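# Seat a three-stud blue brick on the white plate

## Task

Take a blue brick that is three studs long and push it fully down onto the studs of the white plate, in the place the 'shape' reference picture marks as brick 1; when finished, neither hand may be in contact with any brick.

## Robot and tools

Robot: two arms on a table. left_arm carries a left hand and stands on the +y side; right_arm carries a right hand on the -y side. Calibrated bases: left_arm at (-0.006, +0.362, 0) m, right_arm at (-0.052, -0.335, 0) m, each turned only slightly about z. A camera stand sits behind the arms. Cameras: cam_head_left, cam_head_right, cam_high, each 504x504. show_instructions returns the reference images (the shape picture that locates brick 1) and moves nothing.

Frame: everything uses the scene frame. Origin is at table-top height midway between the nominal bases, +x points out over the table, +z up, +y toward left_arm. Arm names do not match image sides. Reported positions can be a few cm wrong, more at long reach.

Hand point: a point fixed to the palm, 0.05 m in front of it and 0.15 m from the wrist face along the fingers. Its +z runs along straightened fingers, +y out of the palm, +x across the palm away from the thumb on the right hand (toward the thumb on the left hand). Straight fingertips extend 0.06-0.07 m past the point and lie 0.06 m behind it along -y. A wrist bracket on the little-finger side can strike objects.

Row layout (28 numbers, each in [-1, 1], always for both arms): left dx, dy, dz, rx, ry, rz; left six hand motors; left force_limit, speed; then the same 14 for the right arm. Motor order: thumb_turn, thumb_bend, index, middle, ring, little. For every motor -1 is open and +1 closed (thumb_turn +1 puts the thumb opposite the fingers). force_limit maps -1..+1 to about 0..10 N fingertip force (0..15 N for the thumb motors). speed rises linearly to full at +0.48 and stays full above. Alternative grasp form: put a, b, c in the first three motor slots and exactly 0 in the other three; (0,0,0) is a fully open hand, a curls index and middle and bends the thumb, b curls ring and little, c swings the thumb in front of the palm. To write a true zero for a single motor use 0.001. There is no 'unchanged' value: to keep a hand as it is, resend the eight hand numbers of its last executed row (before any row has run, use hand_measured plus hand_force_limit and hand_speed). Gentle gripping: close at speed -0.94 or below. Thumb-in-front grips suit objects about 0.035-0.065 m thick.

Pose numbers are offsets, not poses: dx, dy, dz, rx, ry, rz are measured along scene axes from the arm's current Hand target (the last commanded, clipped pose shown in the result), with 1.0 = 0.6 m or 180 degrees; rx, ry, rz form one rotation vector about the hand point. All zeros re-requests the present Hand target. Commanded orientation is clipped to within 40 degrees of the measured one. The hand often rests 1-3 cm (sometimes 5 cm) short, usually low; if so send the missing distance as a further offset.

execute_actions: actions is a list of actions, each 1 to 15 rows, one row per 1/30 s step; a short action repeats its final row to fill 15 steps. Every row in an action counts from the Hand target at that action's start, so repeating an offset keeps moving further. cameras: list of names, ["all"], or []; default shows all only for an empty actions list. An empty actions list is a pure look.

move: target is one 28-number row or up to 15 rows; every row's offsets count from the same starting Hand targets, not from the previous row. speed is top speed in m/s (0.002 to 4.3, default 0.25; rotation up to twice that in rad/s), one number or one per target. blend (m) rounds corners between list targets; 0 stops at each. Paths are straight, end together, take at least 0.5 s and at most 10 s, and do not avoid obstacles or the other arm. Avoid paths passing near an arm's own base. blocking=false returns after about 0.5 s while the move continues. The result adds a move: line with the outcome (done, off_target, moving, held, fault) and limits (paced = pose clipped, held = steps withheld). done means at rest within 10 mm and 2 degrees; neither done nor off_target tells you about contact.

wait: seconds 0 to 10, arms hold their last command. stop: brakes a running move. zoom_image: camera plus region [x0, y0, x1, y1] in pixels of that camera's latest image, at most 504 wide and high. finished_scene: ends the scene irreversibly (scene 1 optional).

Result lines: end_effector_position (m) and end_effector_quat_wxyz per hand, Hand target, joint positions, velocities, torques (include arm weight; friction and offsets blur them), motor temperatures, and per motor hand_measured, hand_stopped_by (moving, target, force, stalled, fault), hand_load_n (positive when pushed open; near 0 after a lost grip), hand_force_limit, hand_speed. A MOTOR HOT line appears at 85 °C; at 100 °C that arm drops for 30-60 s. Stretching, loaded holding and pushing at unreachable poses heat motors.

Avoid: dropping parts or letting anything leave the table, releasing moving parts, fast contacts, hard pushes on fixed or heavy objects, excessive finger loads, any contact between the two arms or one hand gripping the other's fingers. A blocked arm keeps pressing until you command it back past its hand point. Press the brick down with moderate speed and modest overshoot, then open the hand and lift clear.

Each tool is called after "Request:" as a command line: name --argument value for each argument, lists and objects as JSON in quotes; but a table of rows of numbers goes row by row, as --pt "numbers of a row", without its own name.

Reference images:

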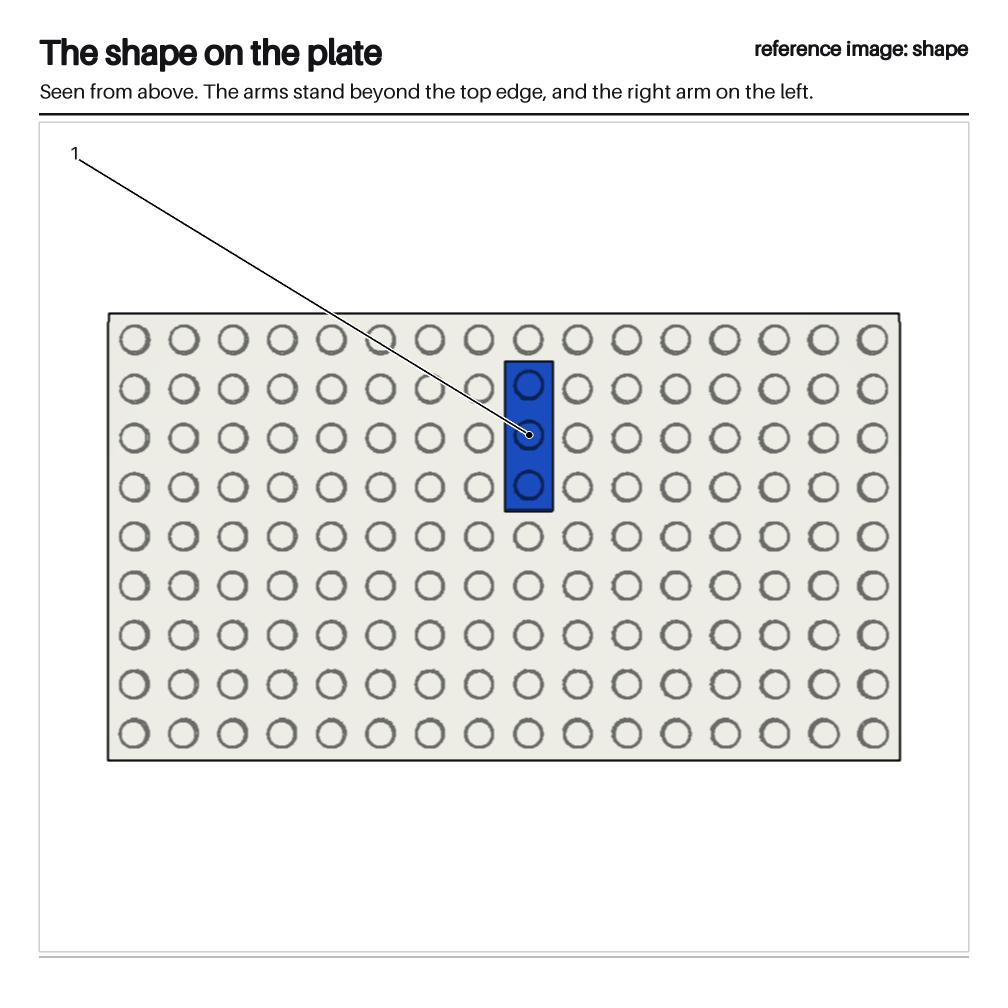

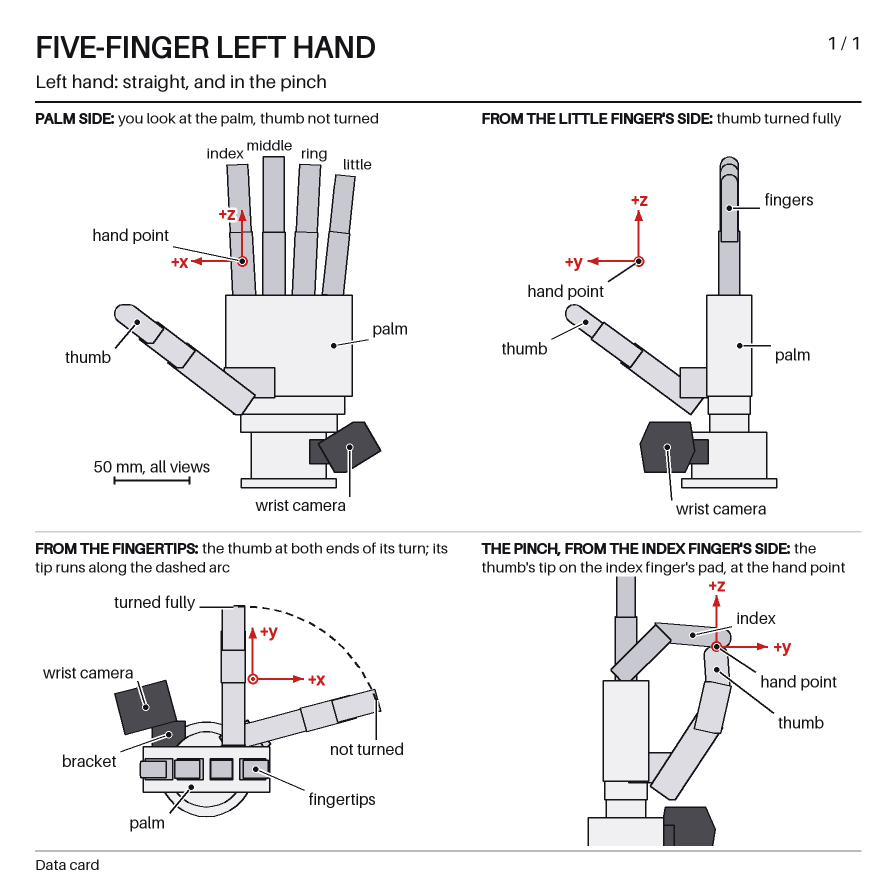

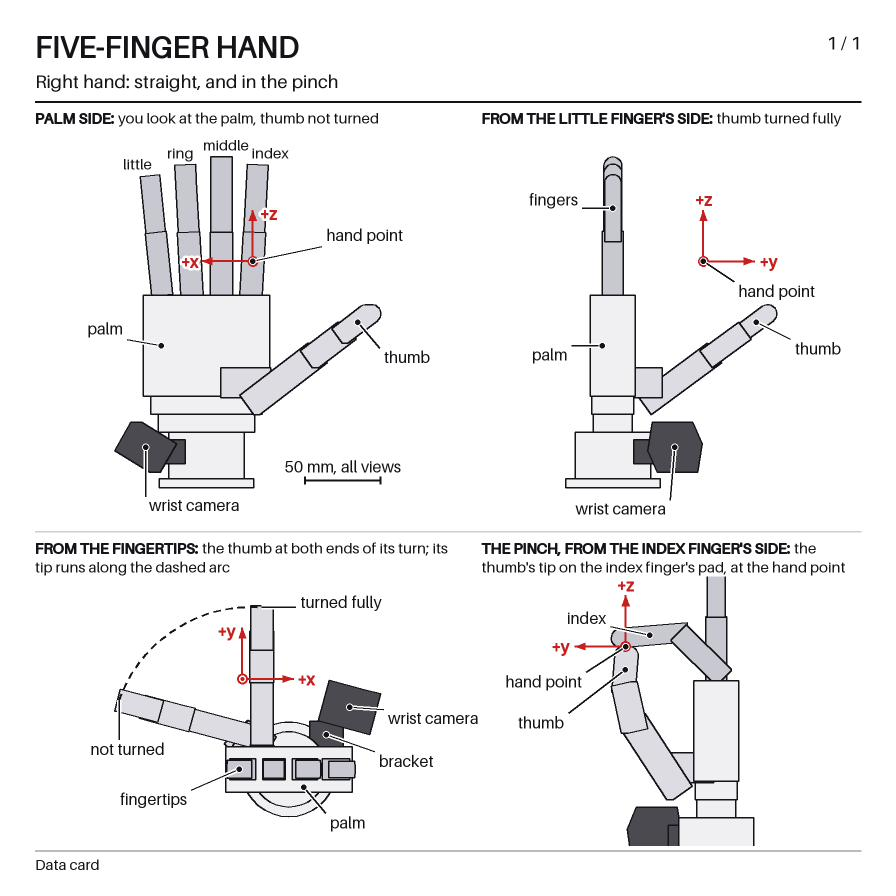

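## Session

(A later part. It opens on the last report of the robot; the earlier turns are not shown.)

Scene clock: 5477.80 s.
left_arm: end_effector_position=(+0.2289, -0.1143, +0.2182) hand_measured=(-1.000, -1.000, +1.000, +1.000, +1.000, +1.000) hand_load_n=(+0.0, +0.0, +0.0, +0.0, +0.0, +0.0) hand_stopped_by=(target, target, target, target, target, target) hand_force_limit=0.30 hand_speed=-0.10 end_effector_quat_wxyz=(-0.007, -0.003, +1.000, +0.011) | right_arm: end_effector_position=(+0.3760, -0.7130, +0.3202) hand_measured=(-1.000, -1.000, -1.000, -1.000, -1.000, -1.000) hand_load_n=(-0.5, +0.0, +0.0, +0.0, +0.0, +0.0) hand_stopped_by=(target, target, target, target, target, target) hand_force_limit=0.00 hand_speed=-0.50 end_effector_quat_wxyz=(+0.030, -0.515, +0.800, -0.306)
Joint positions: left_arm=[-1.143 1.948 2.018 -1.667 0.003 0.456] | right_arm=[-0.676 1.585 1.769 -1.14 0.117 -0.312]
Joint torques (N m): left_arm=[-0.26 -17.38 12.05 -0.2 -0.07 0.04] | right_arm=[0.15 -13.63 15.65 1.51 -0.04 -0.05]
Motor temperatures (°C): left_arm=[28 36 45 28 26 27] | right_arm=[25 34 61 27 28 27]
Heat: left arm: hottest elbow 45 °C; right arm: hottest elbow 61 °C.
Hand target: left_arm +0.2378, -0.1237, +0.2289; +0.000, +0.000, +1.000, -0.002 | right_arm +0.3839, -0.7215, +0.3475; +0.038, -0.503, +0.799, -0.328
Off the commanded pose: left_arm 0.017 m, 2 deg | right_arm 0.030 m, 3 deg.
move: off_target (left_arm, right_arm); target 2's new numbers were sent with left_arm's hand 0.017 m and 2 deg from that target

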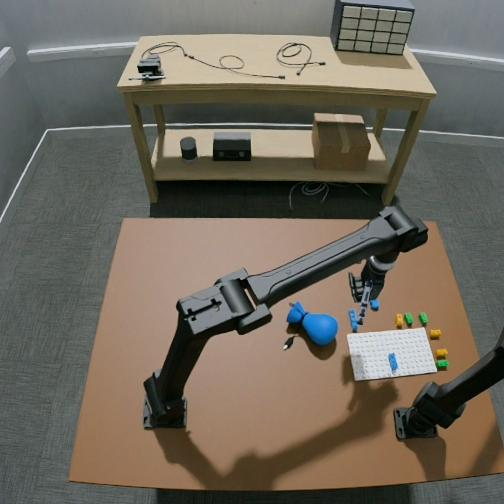

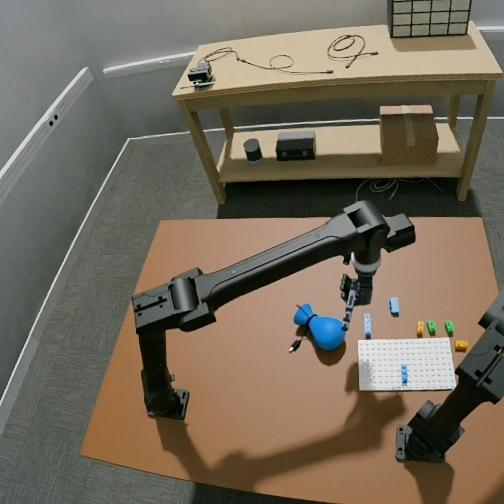

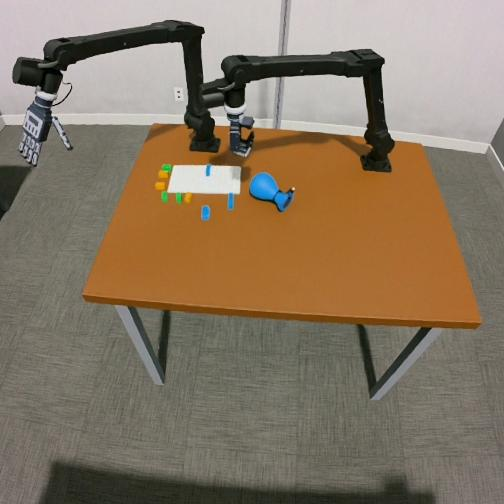

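Request:
move --pt "-0.1963 -0.2405 -0.115 0 0 0 -1 -1 1 1 1 1 0.3 -0.1 0 0 0 0 0 0 0 0 0 0 0 0 0 -0.5" --pt "-0.1963 -0.2405 -0.215 0 0 0 -1 -1 1 1 1 1 0.3 -0.1 0 0 0 0 0 0 0 0 0 0 0 0 0 -0.5" --speed '[0.35,0.12]' --blend '[0.02,0]' --cameras '["all"]'

Scene clock: 5504.50 s.
left_arm: end_effector_position=(+0.1140, -0.2652, +0.1075) hand_measured=(-1.000, -1.000, +1.000, +1.000, +1.000, +1.000) hand_load_n=(+0.0, +0.0, +0.5, +0.0, +0.0, +0.0) hand_stopped_by=(target, target, target, target, target, target) hand_force_limit=0.30 hand_speed=-0.10 end_effector_quat_wxyz=(-0.001, +0.010, +1.000, +0.000) | right_arm: end_effector_position=(+0.3760, -0.7130, +0.3202) hand_measured=(-1.000, -1.000, -1.000, -1.000, -1.000, -1.000) hand_load_n=(-0.5, +0.0, +0.0, +0.0, +0.0, +0.0) hand_stopped_by=(target, target, target, target, target, target) hand_force_limit=0.00 hand_speed=-0.50 end_effector_quat_wxyz=(+0.030, -0.515, +0.800, -0.306)
Joint positions: left_arm=[-1.39 2.288 2.3 -1.583 0.003 0.236] | right_arm=[-0.676 1.585 1.769 -1.14 0.117 -0.312]
Joint torques (N m): left_arm=[0.09 -22.01 8.02 1.02 -0.06 -0.16] | right_arm=[0.09 -13.57 15.77 1.47 -0.02 -0.01]
Motor temperatures (°C): left_arm=[28 36 50 28 26 27] | right_arm=[25 34 61 27 28 27]
Heat: left arm: hottest elbow 50 °C; right arm: hottest elbow 61 °C.
Hand target: left_arm +0.1200, -0.2678, +0.0998; +0.000, +0.000, +1.000, -0.001 | right_arm +0.3839, -0.7215, +0.3475; +0.038, -0.503, +0.799, -0.328
Off the commanded pose: left_arm 0.010 m, 1 deg | right_arm 0.030 m, 3 deg.
move: off_target (right_arm)

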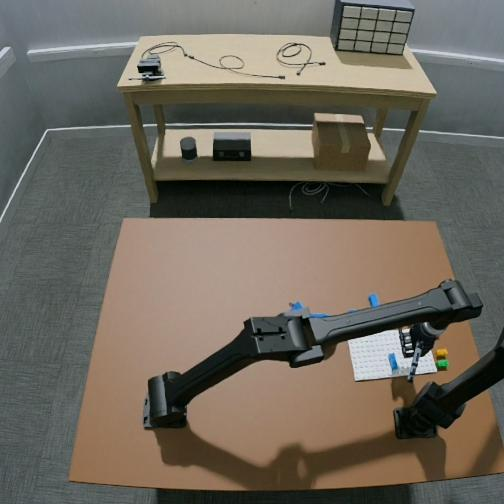

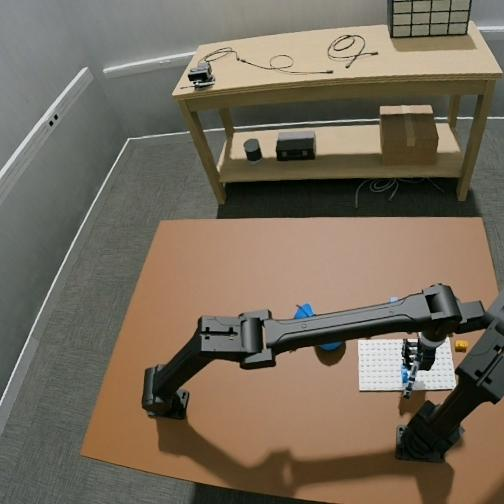

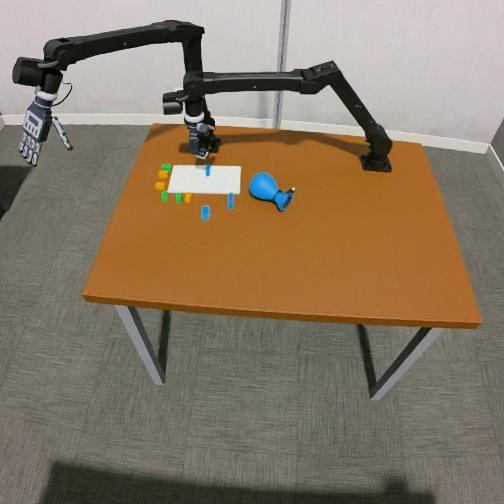

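Request:
move --target '[0.006,0.006,-0.09,0,0,0,-1,-1,1,1,1,1,0.3,-0.1,0,0,0,0,0,0,0,0,0,0,0,0,0,-0.5]' --speed 0.1 --cameras '["all"]'

Request:
zoom_image --camera "cam_head_right" --region '[388, 354, 420, 386]'

Request:
zoom_image --camera "cam_high" --region '[190, 146, 222, 178]'

Scene clock: 5510.77 s.
left_arm: end_effector_position=(+0.1154, -0.2633, +0.0554) hand_measured=(-1.000, -1.000, +1.000, +1.000, +1.000, +1.000) hand_load_n=(+0.0, +0.0, +0.5, +0.0, +0.0, +0.0) hand_stopped_by=(target, target, target, target, target, target) hand_force_limit=0.30 hand_speed=-0.10 end_effector_quat_wxyz=(-0.001, +0.009, +1.000, -0.002) | right_arm: end_effector_position=(+0.3760, -0.7130, +0.3202) hand_measured=(-1.000, -1.000, -1.000, -1.000, -1.000, -1.000) hand_load_n=(-0.5, +0.0, +0.0, +0.0, +0.0, +0.0) hand_stopped_by=(target, target, target, target, target, target) hand_force_limit=0.00 hand_speed=-0.50 end_effector_quat_wxyz=(+0.030, -0.515, +0.800, -0.306)
Joint positions: left_arm=[-1.387 2.289 2.166 -1.444 0.003 0.236] | right_arm=[-0.676 1.585 1.769 -1.14 0.117 -0.312]
Joint torques (N m): left_arm=[0.32 -21.77 7.87 0.96 -0.05 -0.11] | right_arm=[0.32 -13.45 15.71 1.55 -0.02 0.01]
Motor temperatures (°C): left_arm=[28 36 50 28 26 27] | right_arm=[25 34 61 27 28 27]
Heat: left arm: hottest elbow 50 °C; right arm: hottest elbow 61 °C.
Hand target: left_arm +0.1235, -0.2642, +0.0458; +0.000, +0.000, +1.000, -0.001 | right_arm +0.3839, -0.7215, +0.3475; +0.038, -0.503, +0.799, -0.328
Off the commanded pose: left_arm 0.013 m, 1 deg | right_arm 0.030 m, 3 deg.
move: off_target (left_arm, right_arm)

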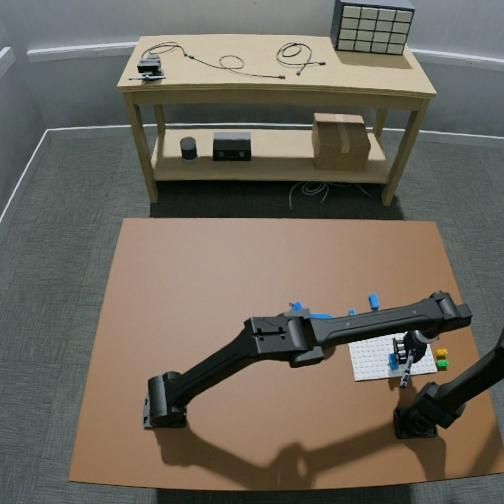

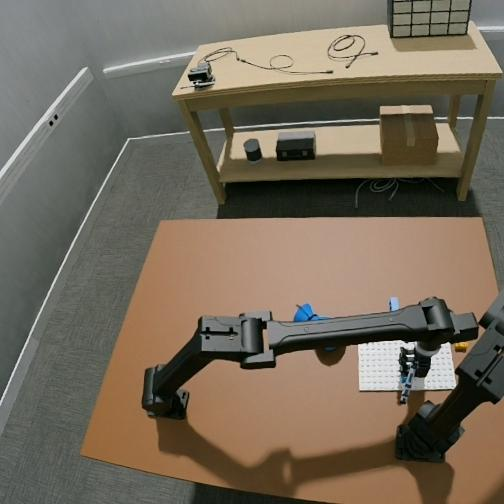

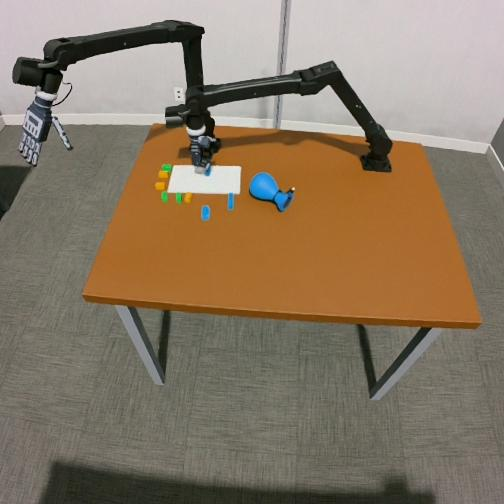

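Scaled by 15.750.

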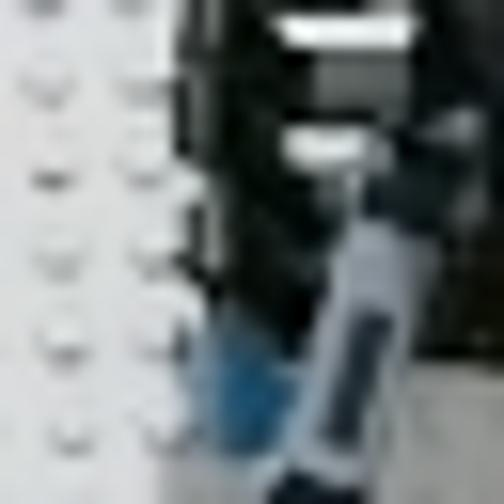

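Scaled by 15.750.

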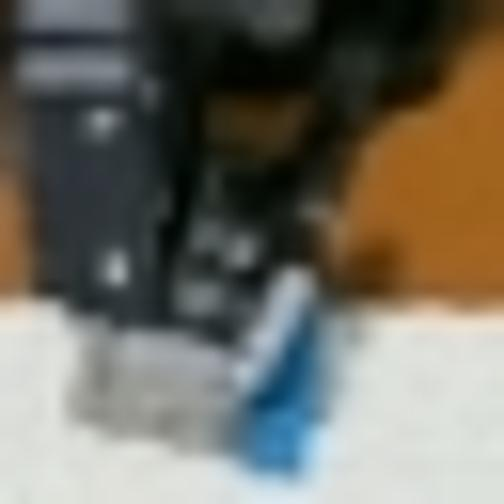

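Request:
execute_actions --actions '[[[0.004,0,-0.01,0,0,0,-1,-1,1,1,1,1,0.3,-0.1,0,0,0,0,0,0,0,0,0,0,0,0,0,-0.5],[0.008,0,-0.02,0,0,0,-1,-1,1,1,1,1,0.3,-0.1,0,0,0,0,0,0,0,0,0,0,0,0,0,-0.5],[0.012,0,-0.03,0,0,0,-1,-1,1,1,1,1,0.3,-0.1,0,0,0,0,0,0,0,0,0,0,0,0,0,-0.5]]]' --cameras '["all"]'

Request:
zoom_image --camera "cam_head_right" --region '[388, 354, 420, 386]'

Request:
zoom_image --camera "cam_high" --region '[190, 146, 222, 178]'

Scene clock: 5518.57 s.
left_arm: end_effector_position=(+0.1236, -0.2633, +0.0372) hand_measured=(-1.000, -1.000, +1.000, +1.000, +1.000, +1.000) hand_load_n=(+0.0, +0.0, +0.0, +0.0, +0.0, +0.0) hand_stopped_by=(target, target, target, target, target, target) hand_force_limit=0.30 hand_speed=-0.10 end_effector_quat_wxyz=(-0.001, +0.003, +1.000, -0.002) | right_arm: end_effector_position=(+0.3760, -0.7130, +0.3202) hand_measured=(-1.000, -1.000, -1.000, -1.000, -1.000, -1.000) hand_load_n=(+0.0, +0.0, +0.0, +0.0, +0.0, +0.0) hand_stopped_by=(target, target, target, target, target, target) hand_force_limit=0.00 hand_speed=-0.50 end_effector_quat_wxyz=(+0.030, -0.515, +0.800, -0.306)
Joint positions: left_arm=[-1.375 2.305 2.146 -1.409 0.003 0.236] | right_arm=[-0.676 1.585 1.769 -1.14 0.117 -0.312]
Joint torques (N m): left_arm=[0.44 -22.18 7.92 0.95 -0.06 -0.03] | right_arm=[0.21 -13.33 15.77 1.46 -0.02 -0.01]
Motor temperatures (°C): left_arm=[28 36 48 28 26 27] | right_arm=[25 34 61 27 28 27]
Heat: left arm: hottest elbow 48 °C; right arm: hottest elbow 61 °C.
Hand target: left_arm +0.1308, -0.2644, +0.0278; +0.000, +0.000, +1.000, -0.001 | right_arm +0.3839, -0.7215, +0.3475; +0.038, -0.503, +0.799, -0.328
Off the commanded pose: left_arm 0.012 m, 0 deg | right_arm 0.030 m, 3 deg.

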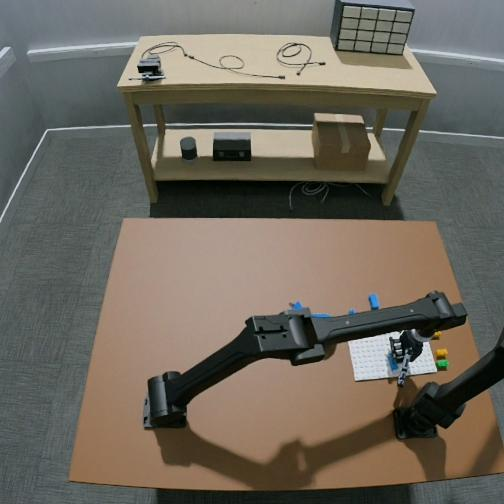

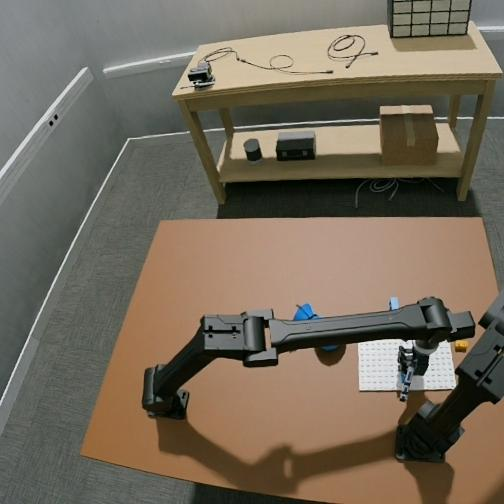

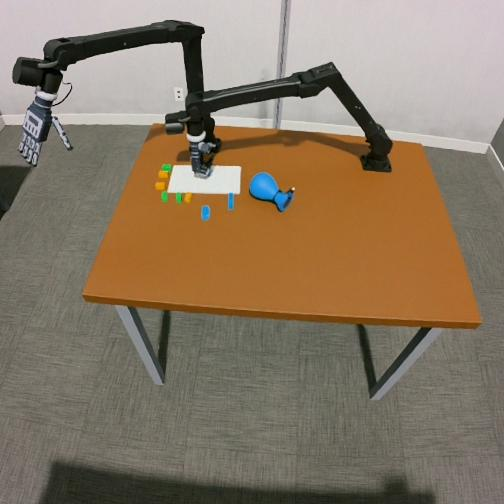

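Scaled by 15.750.

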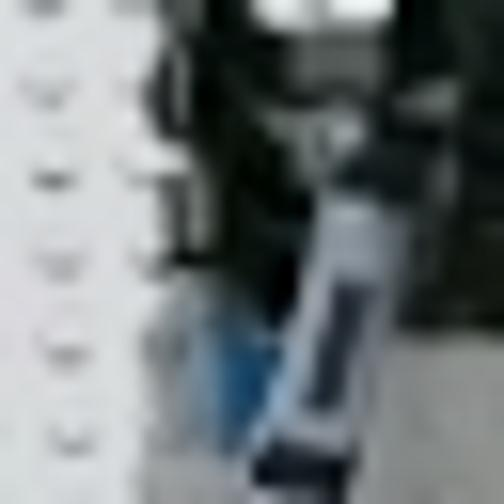

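Scaled by 15.750.

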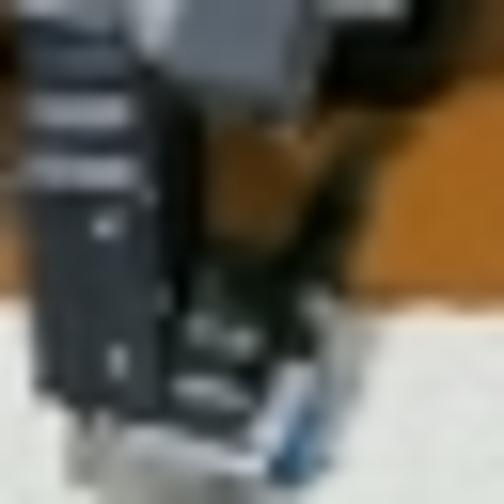

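Request:
execute_actions --actions '[[[0,0.002,-0.01,0,0,0,-1,-1,1,1,1,1,0.3,-0.1,0,0,0,0,0,0,0,0,0,0,0,0,0,-0.5],[0,0.005,-0.02,0,0,0,-1,-1,1,1,1,1,0.3,-0.1,0,0,0,0,0,0,0,0,0,0,0,0,0,-0.5]]]' --cameras '["all"]'

Request:
zoom_image --camera "cam_head_right" --region '[388, 354, 420, 386]'

Request:
zoom_image --camera "cam_high" --region '[190, 146, 222, 178]'

Scene clock: 5524.40 s.
left_arm: end_effector_position=(+0.1241, -0.2661, +0.0306) hand_measured=(-1.000, -1.000, +1.000, +1.000, +1.000, +1.000) hand_load_n=(+0.0, +0.0, -1.5, +0.0, +0.0, +0.0) hand_stopped_by=(target, target, target, target, target, target) hand_force_limit=0.30 hand_speed=-0.10 end_effector_quat_wxyz=(+0.000, +0.003, +1.000, -0.009) | right_arm: end_effector_position=(+0.3760, -0.7130, +0.3202) hand_measured=(-1.000, -1.000, -1.000, -1.000, -1.000, -1.000) hand_load_n=(+0.0, +0.0, +0.0, +0.0, +0.0, +0.0) hand_stopped_by=(target, target, target, target, target, target) hand_force_limit=0.00 hand_speed=-0.50 end_effector_quat_wxyz=(+0.030, -0.515, +0.800, -0.306)
Joint positions: left_arm=[-1.375 2.304 2.13 -1.378 0.004 0.236] | right_arm=[-0.676 1.585 1.769 -1.14 0.117 -0.312]
Joint torques (N m): left_arm=[0.21 -21.71 6.58 1.11 -0.09 -0.02] | right_arm=[0.38 -13.8 15.65 1.51 0 0.01]
Motor temperatures (°C): left_arm=[28 37 48 28 26 27] | right_arm=[25 34 61 27 28 27]
Heat: left arm: hottest elbow 48 °C; right arm: hottest elbow 61 °C.
Hand target: left_arm +0.1308, -0.2614, +0.0159; +0.000, +0.000, +1.000, -0.002 | right_arm +0.3839, -0.7215, +0.3475; +0.038, -0.503, +0.799, -0.328
Off the commanded pose: left_arm 0.017 m, 1 deg | right_arm 0.030 m, 3 deg.

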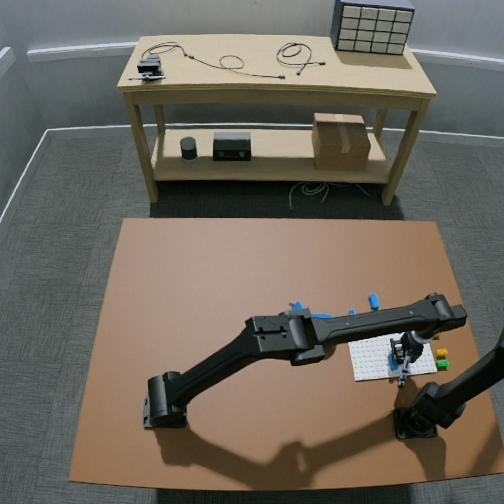

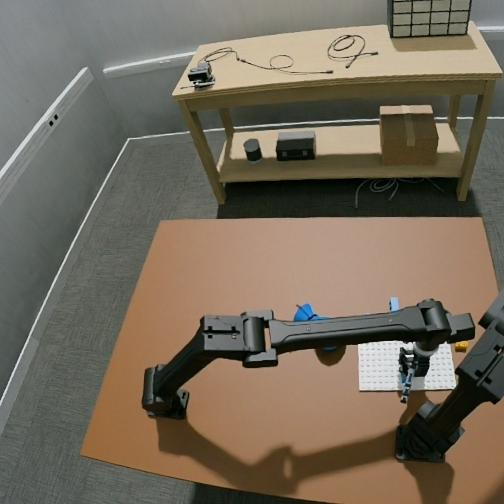

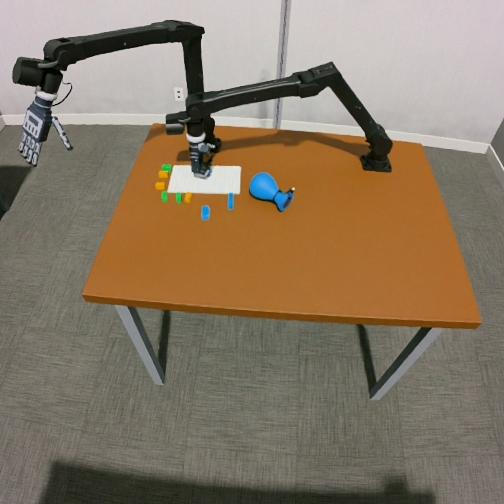

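Scaled by 15.750.

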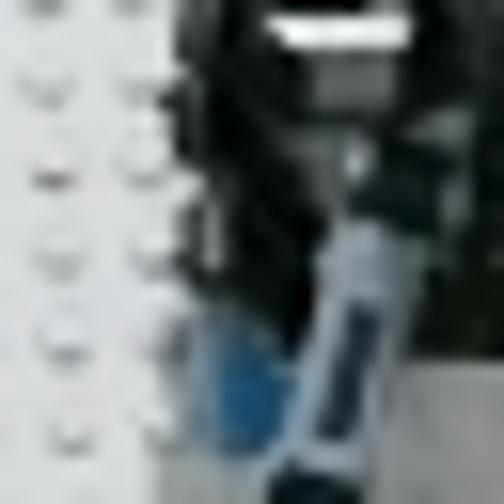

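Scaled by 15.750.

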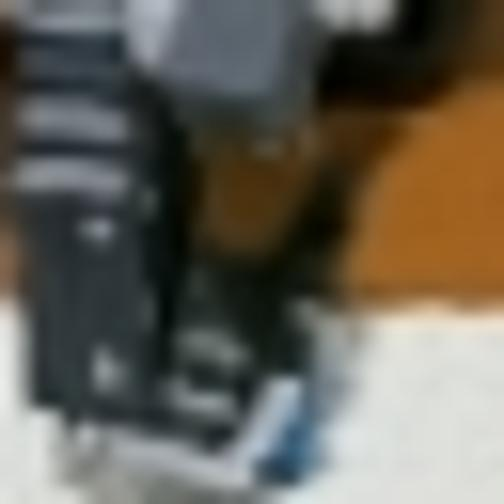

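Request:
execute_actions --actions '[[[0,0,0.03,0,0,0,-1,-1,1,1,1,1,0.3,-0.1,0,0,0,0,0,0,0,0,0,0,0,0,0,-0.5],[0,0.01,0.06,0,0,0,-1,-1,1,1,1,1,0.3,-0.1,0,0,0,0,0,0,0,0,0,0,0,0,0,-0.5]]]' --cameras '["all"]'

Request:
zoom_image --camera "cam_head_right" --region '[388, 354, 420, 386]'

Request:
zoom_image --camera "cam_high" --region '[190, 146, 222, 178]'

Scene clock: 5534.53 s.
left_arm: end_effector_position=(+0.1223, -0.2576, +0.0342) hand_measured=(-1.000, -1.000, +1.000, +1.000, +1.000, +1.000) hand_load_n=(+0.0, +0.0, +0.0, +0.0, +0.0, +0.0) hand_stopped_by=(target, target, target, target, target, target) hand_force_limit=0.30 hand_speed=-0.10 end_effector_quat_wxyz=(-0.003, +0.003, +1.000, +0.006) | right_arm: end_effector_position=(+0.3760, -0.7130, +0.3202) hand_measured=(-1.000, -1.000, -1.000, -1.000, -1.000, -1.000) hand_load_n=(-0.5, +0.0, +0.0, +0.0, +0.0, +0.0) hand_stopped_by=(target, target, target, target, target, target) hand_force_limit=0.00 hand_speed=-0.50 end_effector_quat_wxyz=(+0.030, -0.515, +0.800, -0.306)
Joint positions: left_arm=[-1.375 2.302 2.13 -1.412 0.003 0.236] | right_arm=[-0.676 1.585 1.769 -1.14 0.117 -0.312]
Joint torques (N m): left_arm=[0.38 -25.41 7.99 -0.18 -0.07 0] | right_arm=[0.21 -13.74 15.61 1.52 0 -0.03]
Motor temperatures (°C): left_arm=[28 38 46 28 26 27] | right_arm=[25 34 61 27 28 27]
Heat: left arm: hottest elbow 46 °C; right arm: hottest elbow 61 °C.
Hand target: left_arm +0.1308, -0.2554, +0.0520; +0.000, +0.000, +1.000, -0.002 | right_arm +0.3839, -0.7215, +0.3475; +0.038, -0.503, +0.799, -0.328
Off the commanded pose: left_arm 0.020 m, 1 deg | right_arm 0.030 m, 3 deg.

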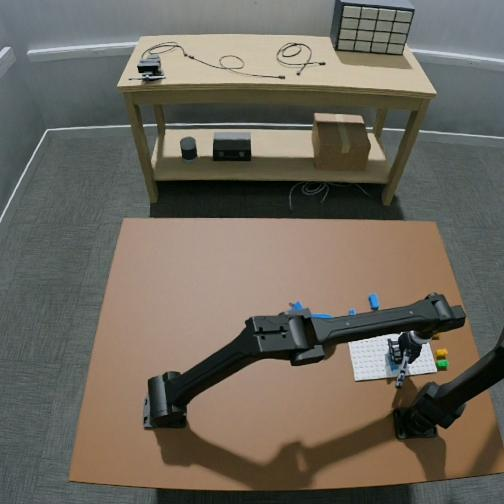

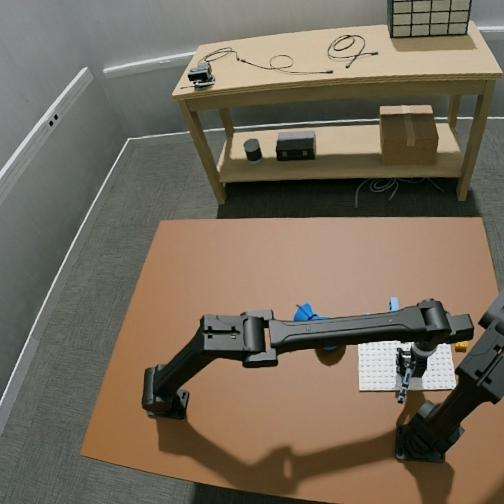

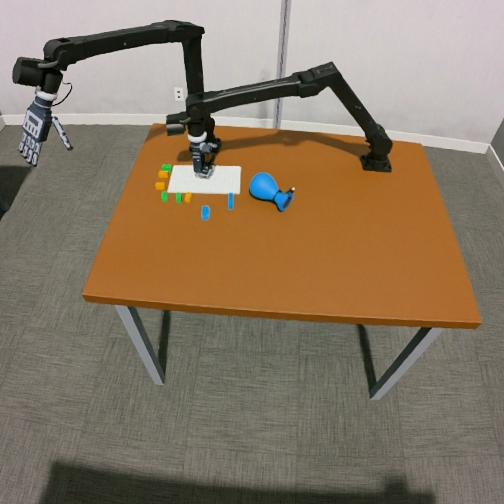

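Scaled by 15.750.

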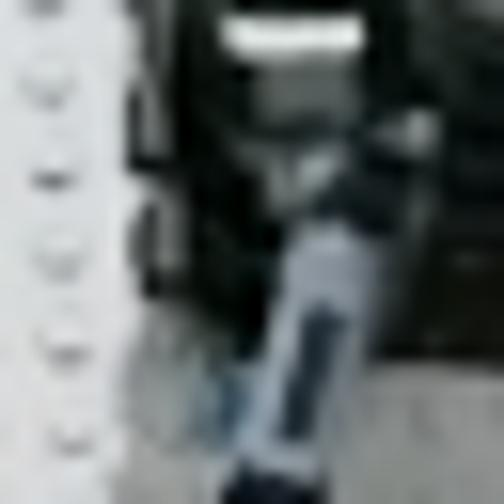

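Scaled by 15.750.

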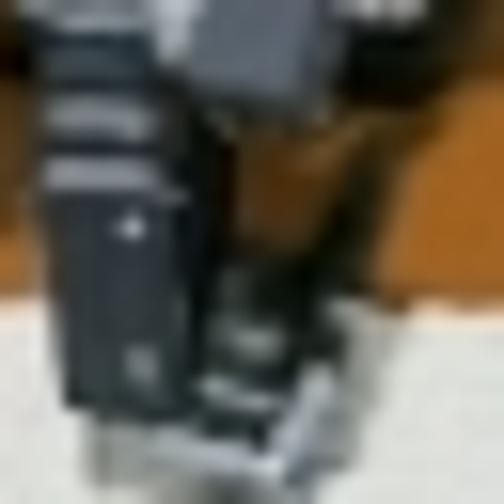

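Request:
zoom_image --camera "cam_head_right" --region '[394, 370, 410, 386]'

Request:
zoom_image --camera "cam_head_left" --region '[376, 350, 408, 382]'

Scaled by 31.500.

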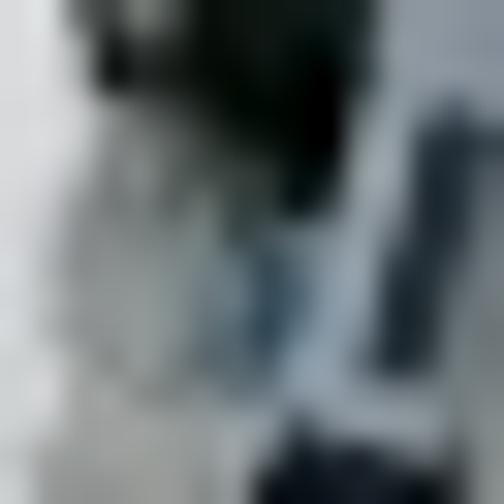

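Scaled by 15.750.

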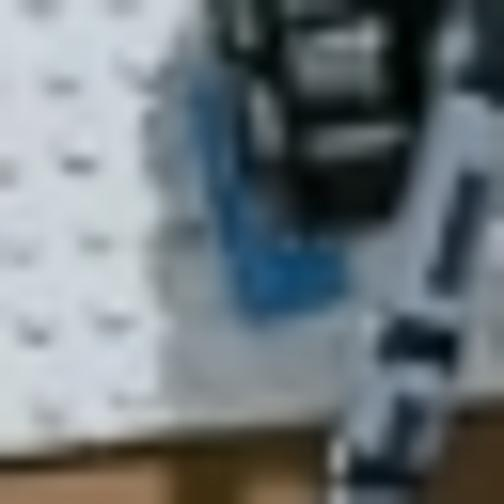

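Request:
execute_actions --actions '[[[0,0,-0.02,0,0,0,-1,-1,1,1,1,1,0.3,-0.1,0,0,0,0,0,0,0,0,0,0,0,0,0,-0.5],[0,0,-0.04,0,0,0,-1,-1,1,1,1,1,0.3,-0.1,0,0,0,0,0,0,0,0,0,0,0,0,0,-0.5],[0,0,-0.06,0,0,0,-1,-1,1,1,1,1,0.3,-0.1,0,0,0,0,0,0,0,0,0,0,0,0,0,-0.5]]]' --cameras '["all"]'

Request:
zoom_image --camera "cam_head_right" --region '[394, 370, 410, 386]'

Request:
zoom_image --camera "cam_head_left" --region '[376, 350, 408, 382]'

Request:
zoom_image --camera "cam_high" --region '[190, 146, 222, 178]'

Scene clock: 5546.40 s.
left_arm: end_effector_position=(+0.1219, -0.2557, +0.0302) hand_measured=(-1.000, -1.000, +1.000, +1.000, +1.000, +1.000) hand_load_n=(+0.0, +0.0, +0.0, -1.5, +0.0, +0.0) hand_stopped_by=(target, target, target, target, target, target) hand_force_limit=0.30 hand_speed=-0.10 end_effector_quat_wxyz=(-0.001, +0.003, +1.000, -0.001) | right_arm: end_effector_position=(+0.3760, -0.7130, +0.3202) hand_measured=(-1.000, -1.000, -1.000, -1.000, -1.000, -1.000) hand_load_n=(+0.0, +0.0, +0.0, +0.0, +0.0, +0.0) hand_stopped_by=(target, target, target, target, target, target) hand_force_limit=0.00 hand_speed=-0.50 end_effector_quat_wxyz=(+0.030, -0.515, +0.800, -0.306)
Joint positions: left_arm=[-1.375 2.285 2.091 -1.376 0.002 0.236] | right_arm=[-0.676 1.585 1.769 -1.14 0.117 -0.312]
Joint torques (N m): left_arm=[0.38 -21.66 6.76 1.72 -0.05 0] | right_arm=[0.26 -13.68 15.72 1.52 -0.01 -0.02]
Motor temperatures (°C): left_arm=[28 39 46 28 26 27] | right_arm=[25 34 61 27 28 27]
Heat: left arm: hottest elbow 46 °C; right arm: hottest elbow 61 °C.
Hand target: left_arm +0.1306, -0.2553, +0.0157; +0.000, +0.000, +1.000, -0.001 | right_arm +0.3839, -0.7215, +0.3475; +0.038, -0.503, +0.799, -0.328
Off the commanded pose: left_arm 0.017 m, 0 deg | right_arm 0.030 m, 3 deg.

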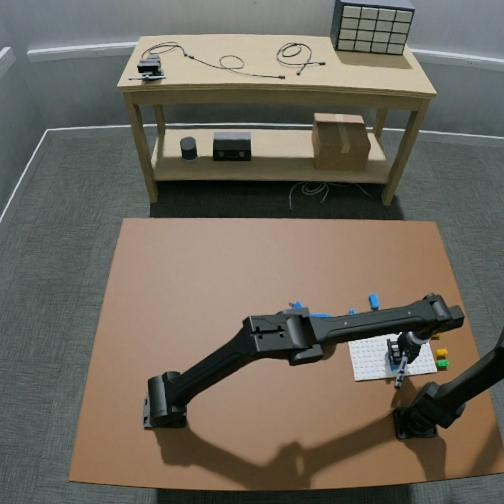

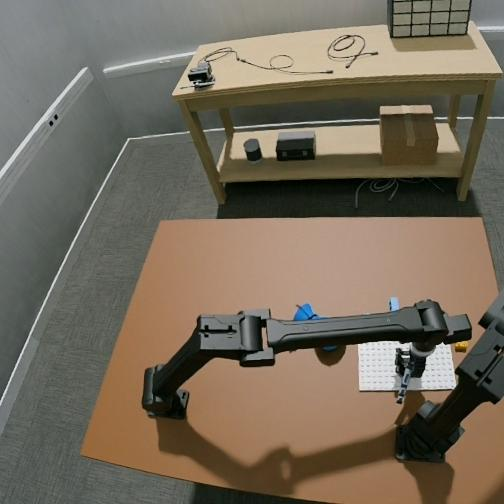

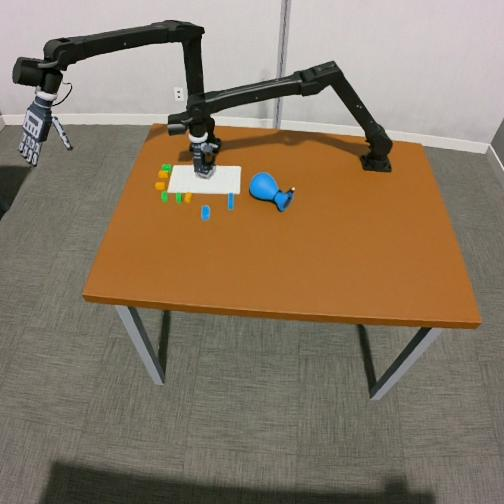

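Scaled by 31.500.

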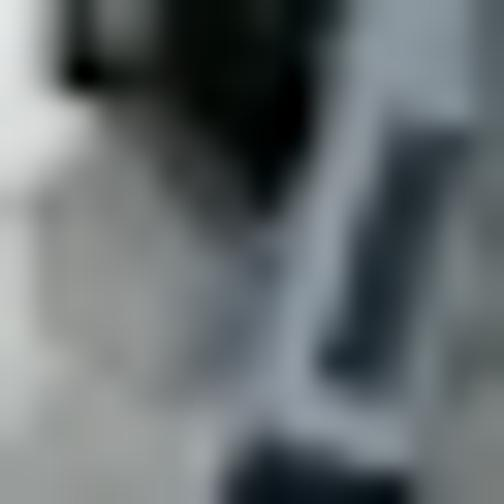

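Scaled by 15.750.

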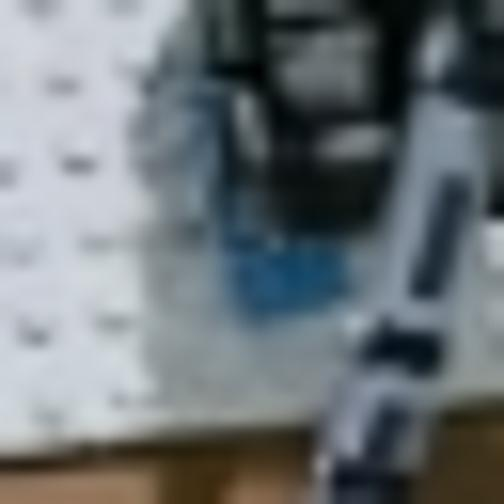

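Scaled by 15.750.

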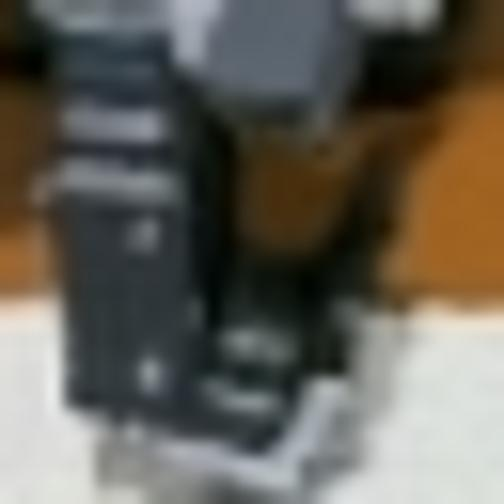

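Request:
execute_actions --actions '[[[0,-0.01,0.05,0,0,0,-1,-1,1,1,1,1,0.3,-0.1,0,0,0,0,0,0,0,0,0,0,0,0,0,-0.5],[0,-0.025,0.1,0,0,0,-1,-1,1,1,1,1,0.3,-0.1,0,0,0,0,0,0,0,0,0,0,0,0,0,-0.5]]]' --cameras '["all"]'

Request:
zoom_image --camera "cam_head_right" --region '[388, 354, 420, 386]'

Request:
zoom_image --camera "cam_head_left" --region '[376, 350, 408, 382]'

Request:
zoom_image --camera "cam_high" --region '[190, 146, 222, 178]'

Scene clock: 5556.67 s.
left_arm: end_effector_position=(+0.1225, -0.2585, +0.0674) hand_measured=(-1.000, -1.000, +1.000, +1.000, +1.000, +1.000) hand_load_n=(+0.0, +0.0, +0.0, +0.0, +0.0, +0.5) hand_stopped_by=(target, target, target, target, target, target) hand_force_limit=0.30 hand_speed=-0.10 end_effector_quat_wxyz=(-0.004, +0.003, +1.000, +0.011) | right_arm: end_effector_position=(+0.3760, -0.7130, +0.3202) hand_measured=(-1.000, -1.000, -1.000, -1.000, -1.000, -1.000) hand_load_n=(+0.0, +0.0, +0.0, +0.0, +0.0, +0.0) hand_stopped_by=(target, target, target, target, target, target) hand_force_limit=0.00 hand_speed=-0.50 end_effector_quat_wxyz=(+0.030, -0.515, +0.800, -0.306)
Joint positions: left_arm=[-1.375 2.299 2.211 -1.505 0.002 0.236] | right_arm=[-0.676 1.585 1.769 -1.14 0.117 -0.312]
Joint torques (N m): left_arm=[-0.09 -21.54 12.01 -0.18 -0.05 -0.04] | right_arm=[0.44 -13.39 15.72 1.57 -0.02 -0.04]
Motor temperatures (°C): left_arm=[28 38 45 28 26 27] | right_arm=[25 34 61 27 28 27]
Heat: left arm: hottest elbow 45 °C; right arm: hottest elbow 61 °C.
Hand target: left_arm +0.1306, -0.2704, +0.0759; +0.000, +0.000, +1.000, -0.002 | right_arm +0.3839, -0.7215, +0.3475; +0.038, -0.503, +0.799, -0.328
Off the commanded pose: left_arm 0.017 m, 2 deg | right_arm 0.030 m, 3 deg.

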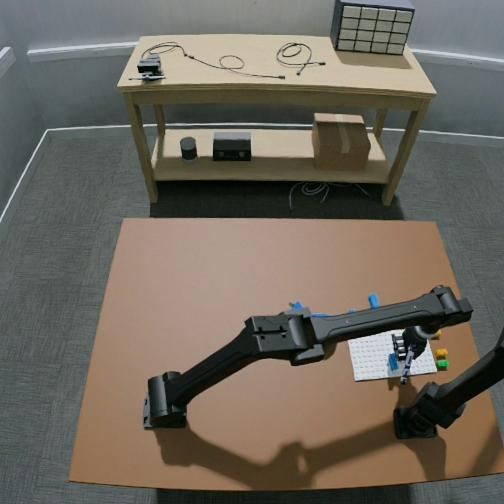

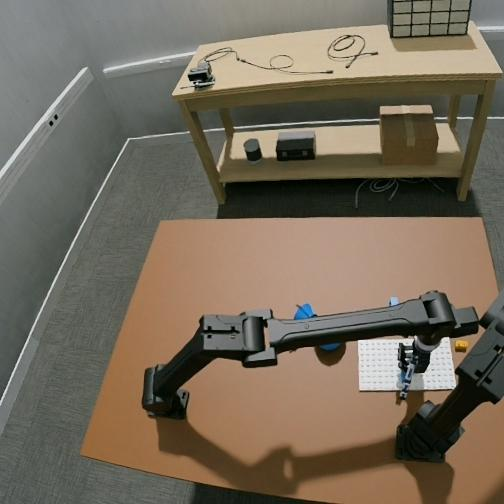

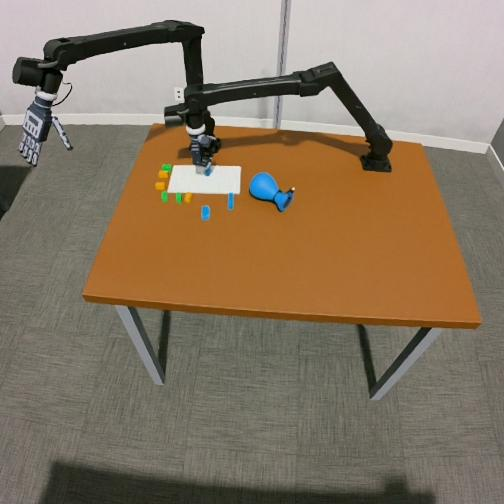

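Scaled by 15.750.

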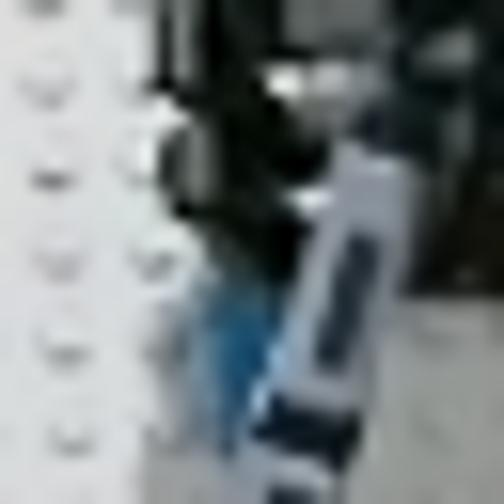

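Scaled by 15.750.

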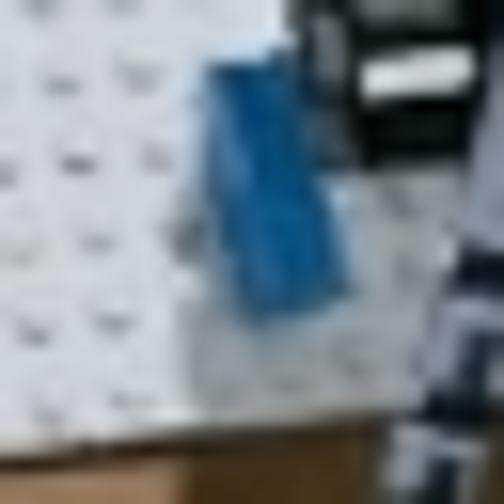

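Scaled by 15.750.

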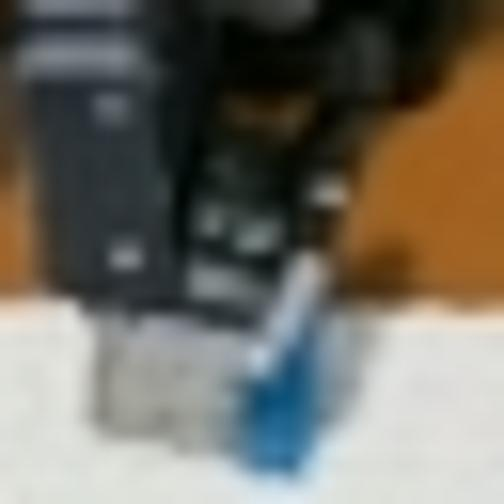

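Request:
zoom_image --camera "cam_head_right" --region '[394, 368, 412, 386]'

Request:
zoom_image --camera "cam_head_left" --region '[382, 352, 404, 374]'

Request:
zoom_image --camera "cam_high" --region '[200, 162, 216, 178]'

Scaled by 28.000.

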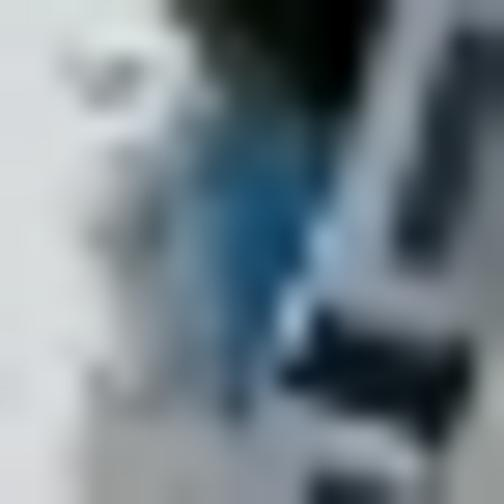

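Scaled by 22.909.

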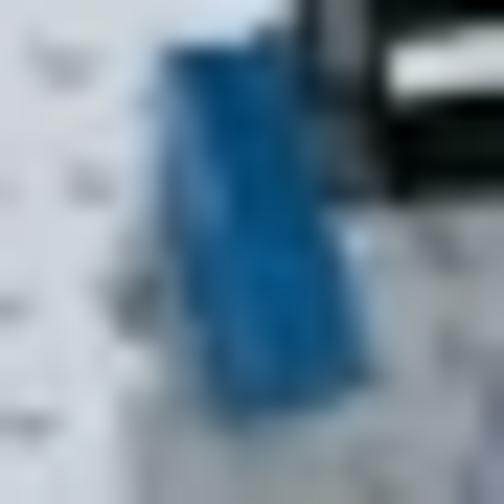

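Scaled by 31.500.

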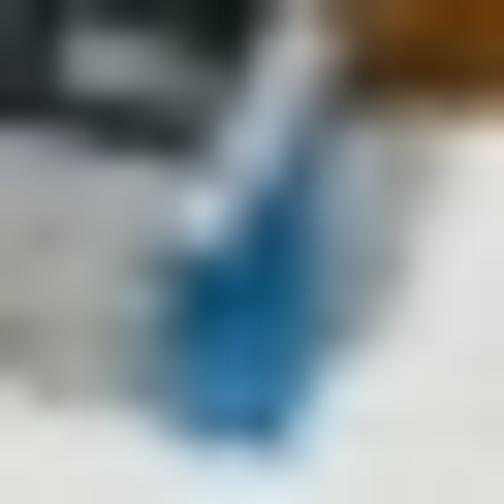

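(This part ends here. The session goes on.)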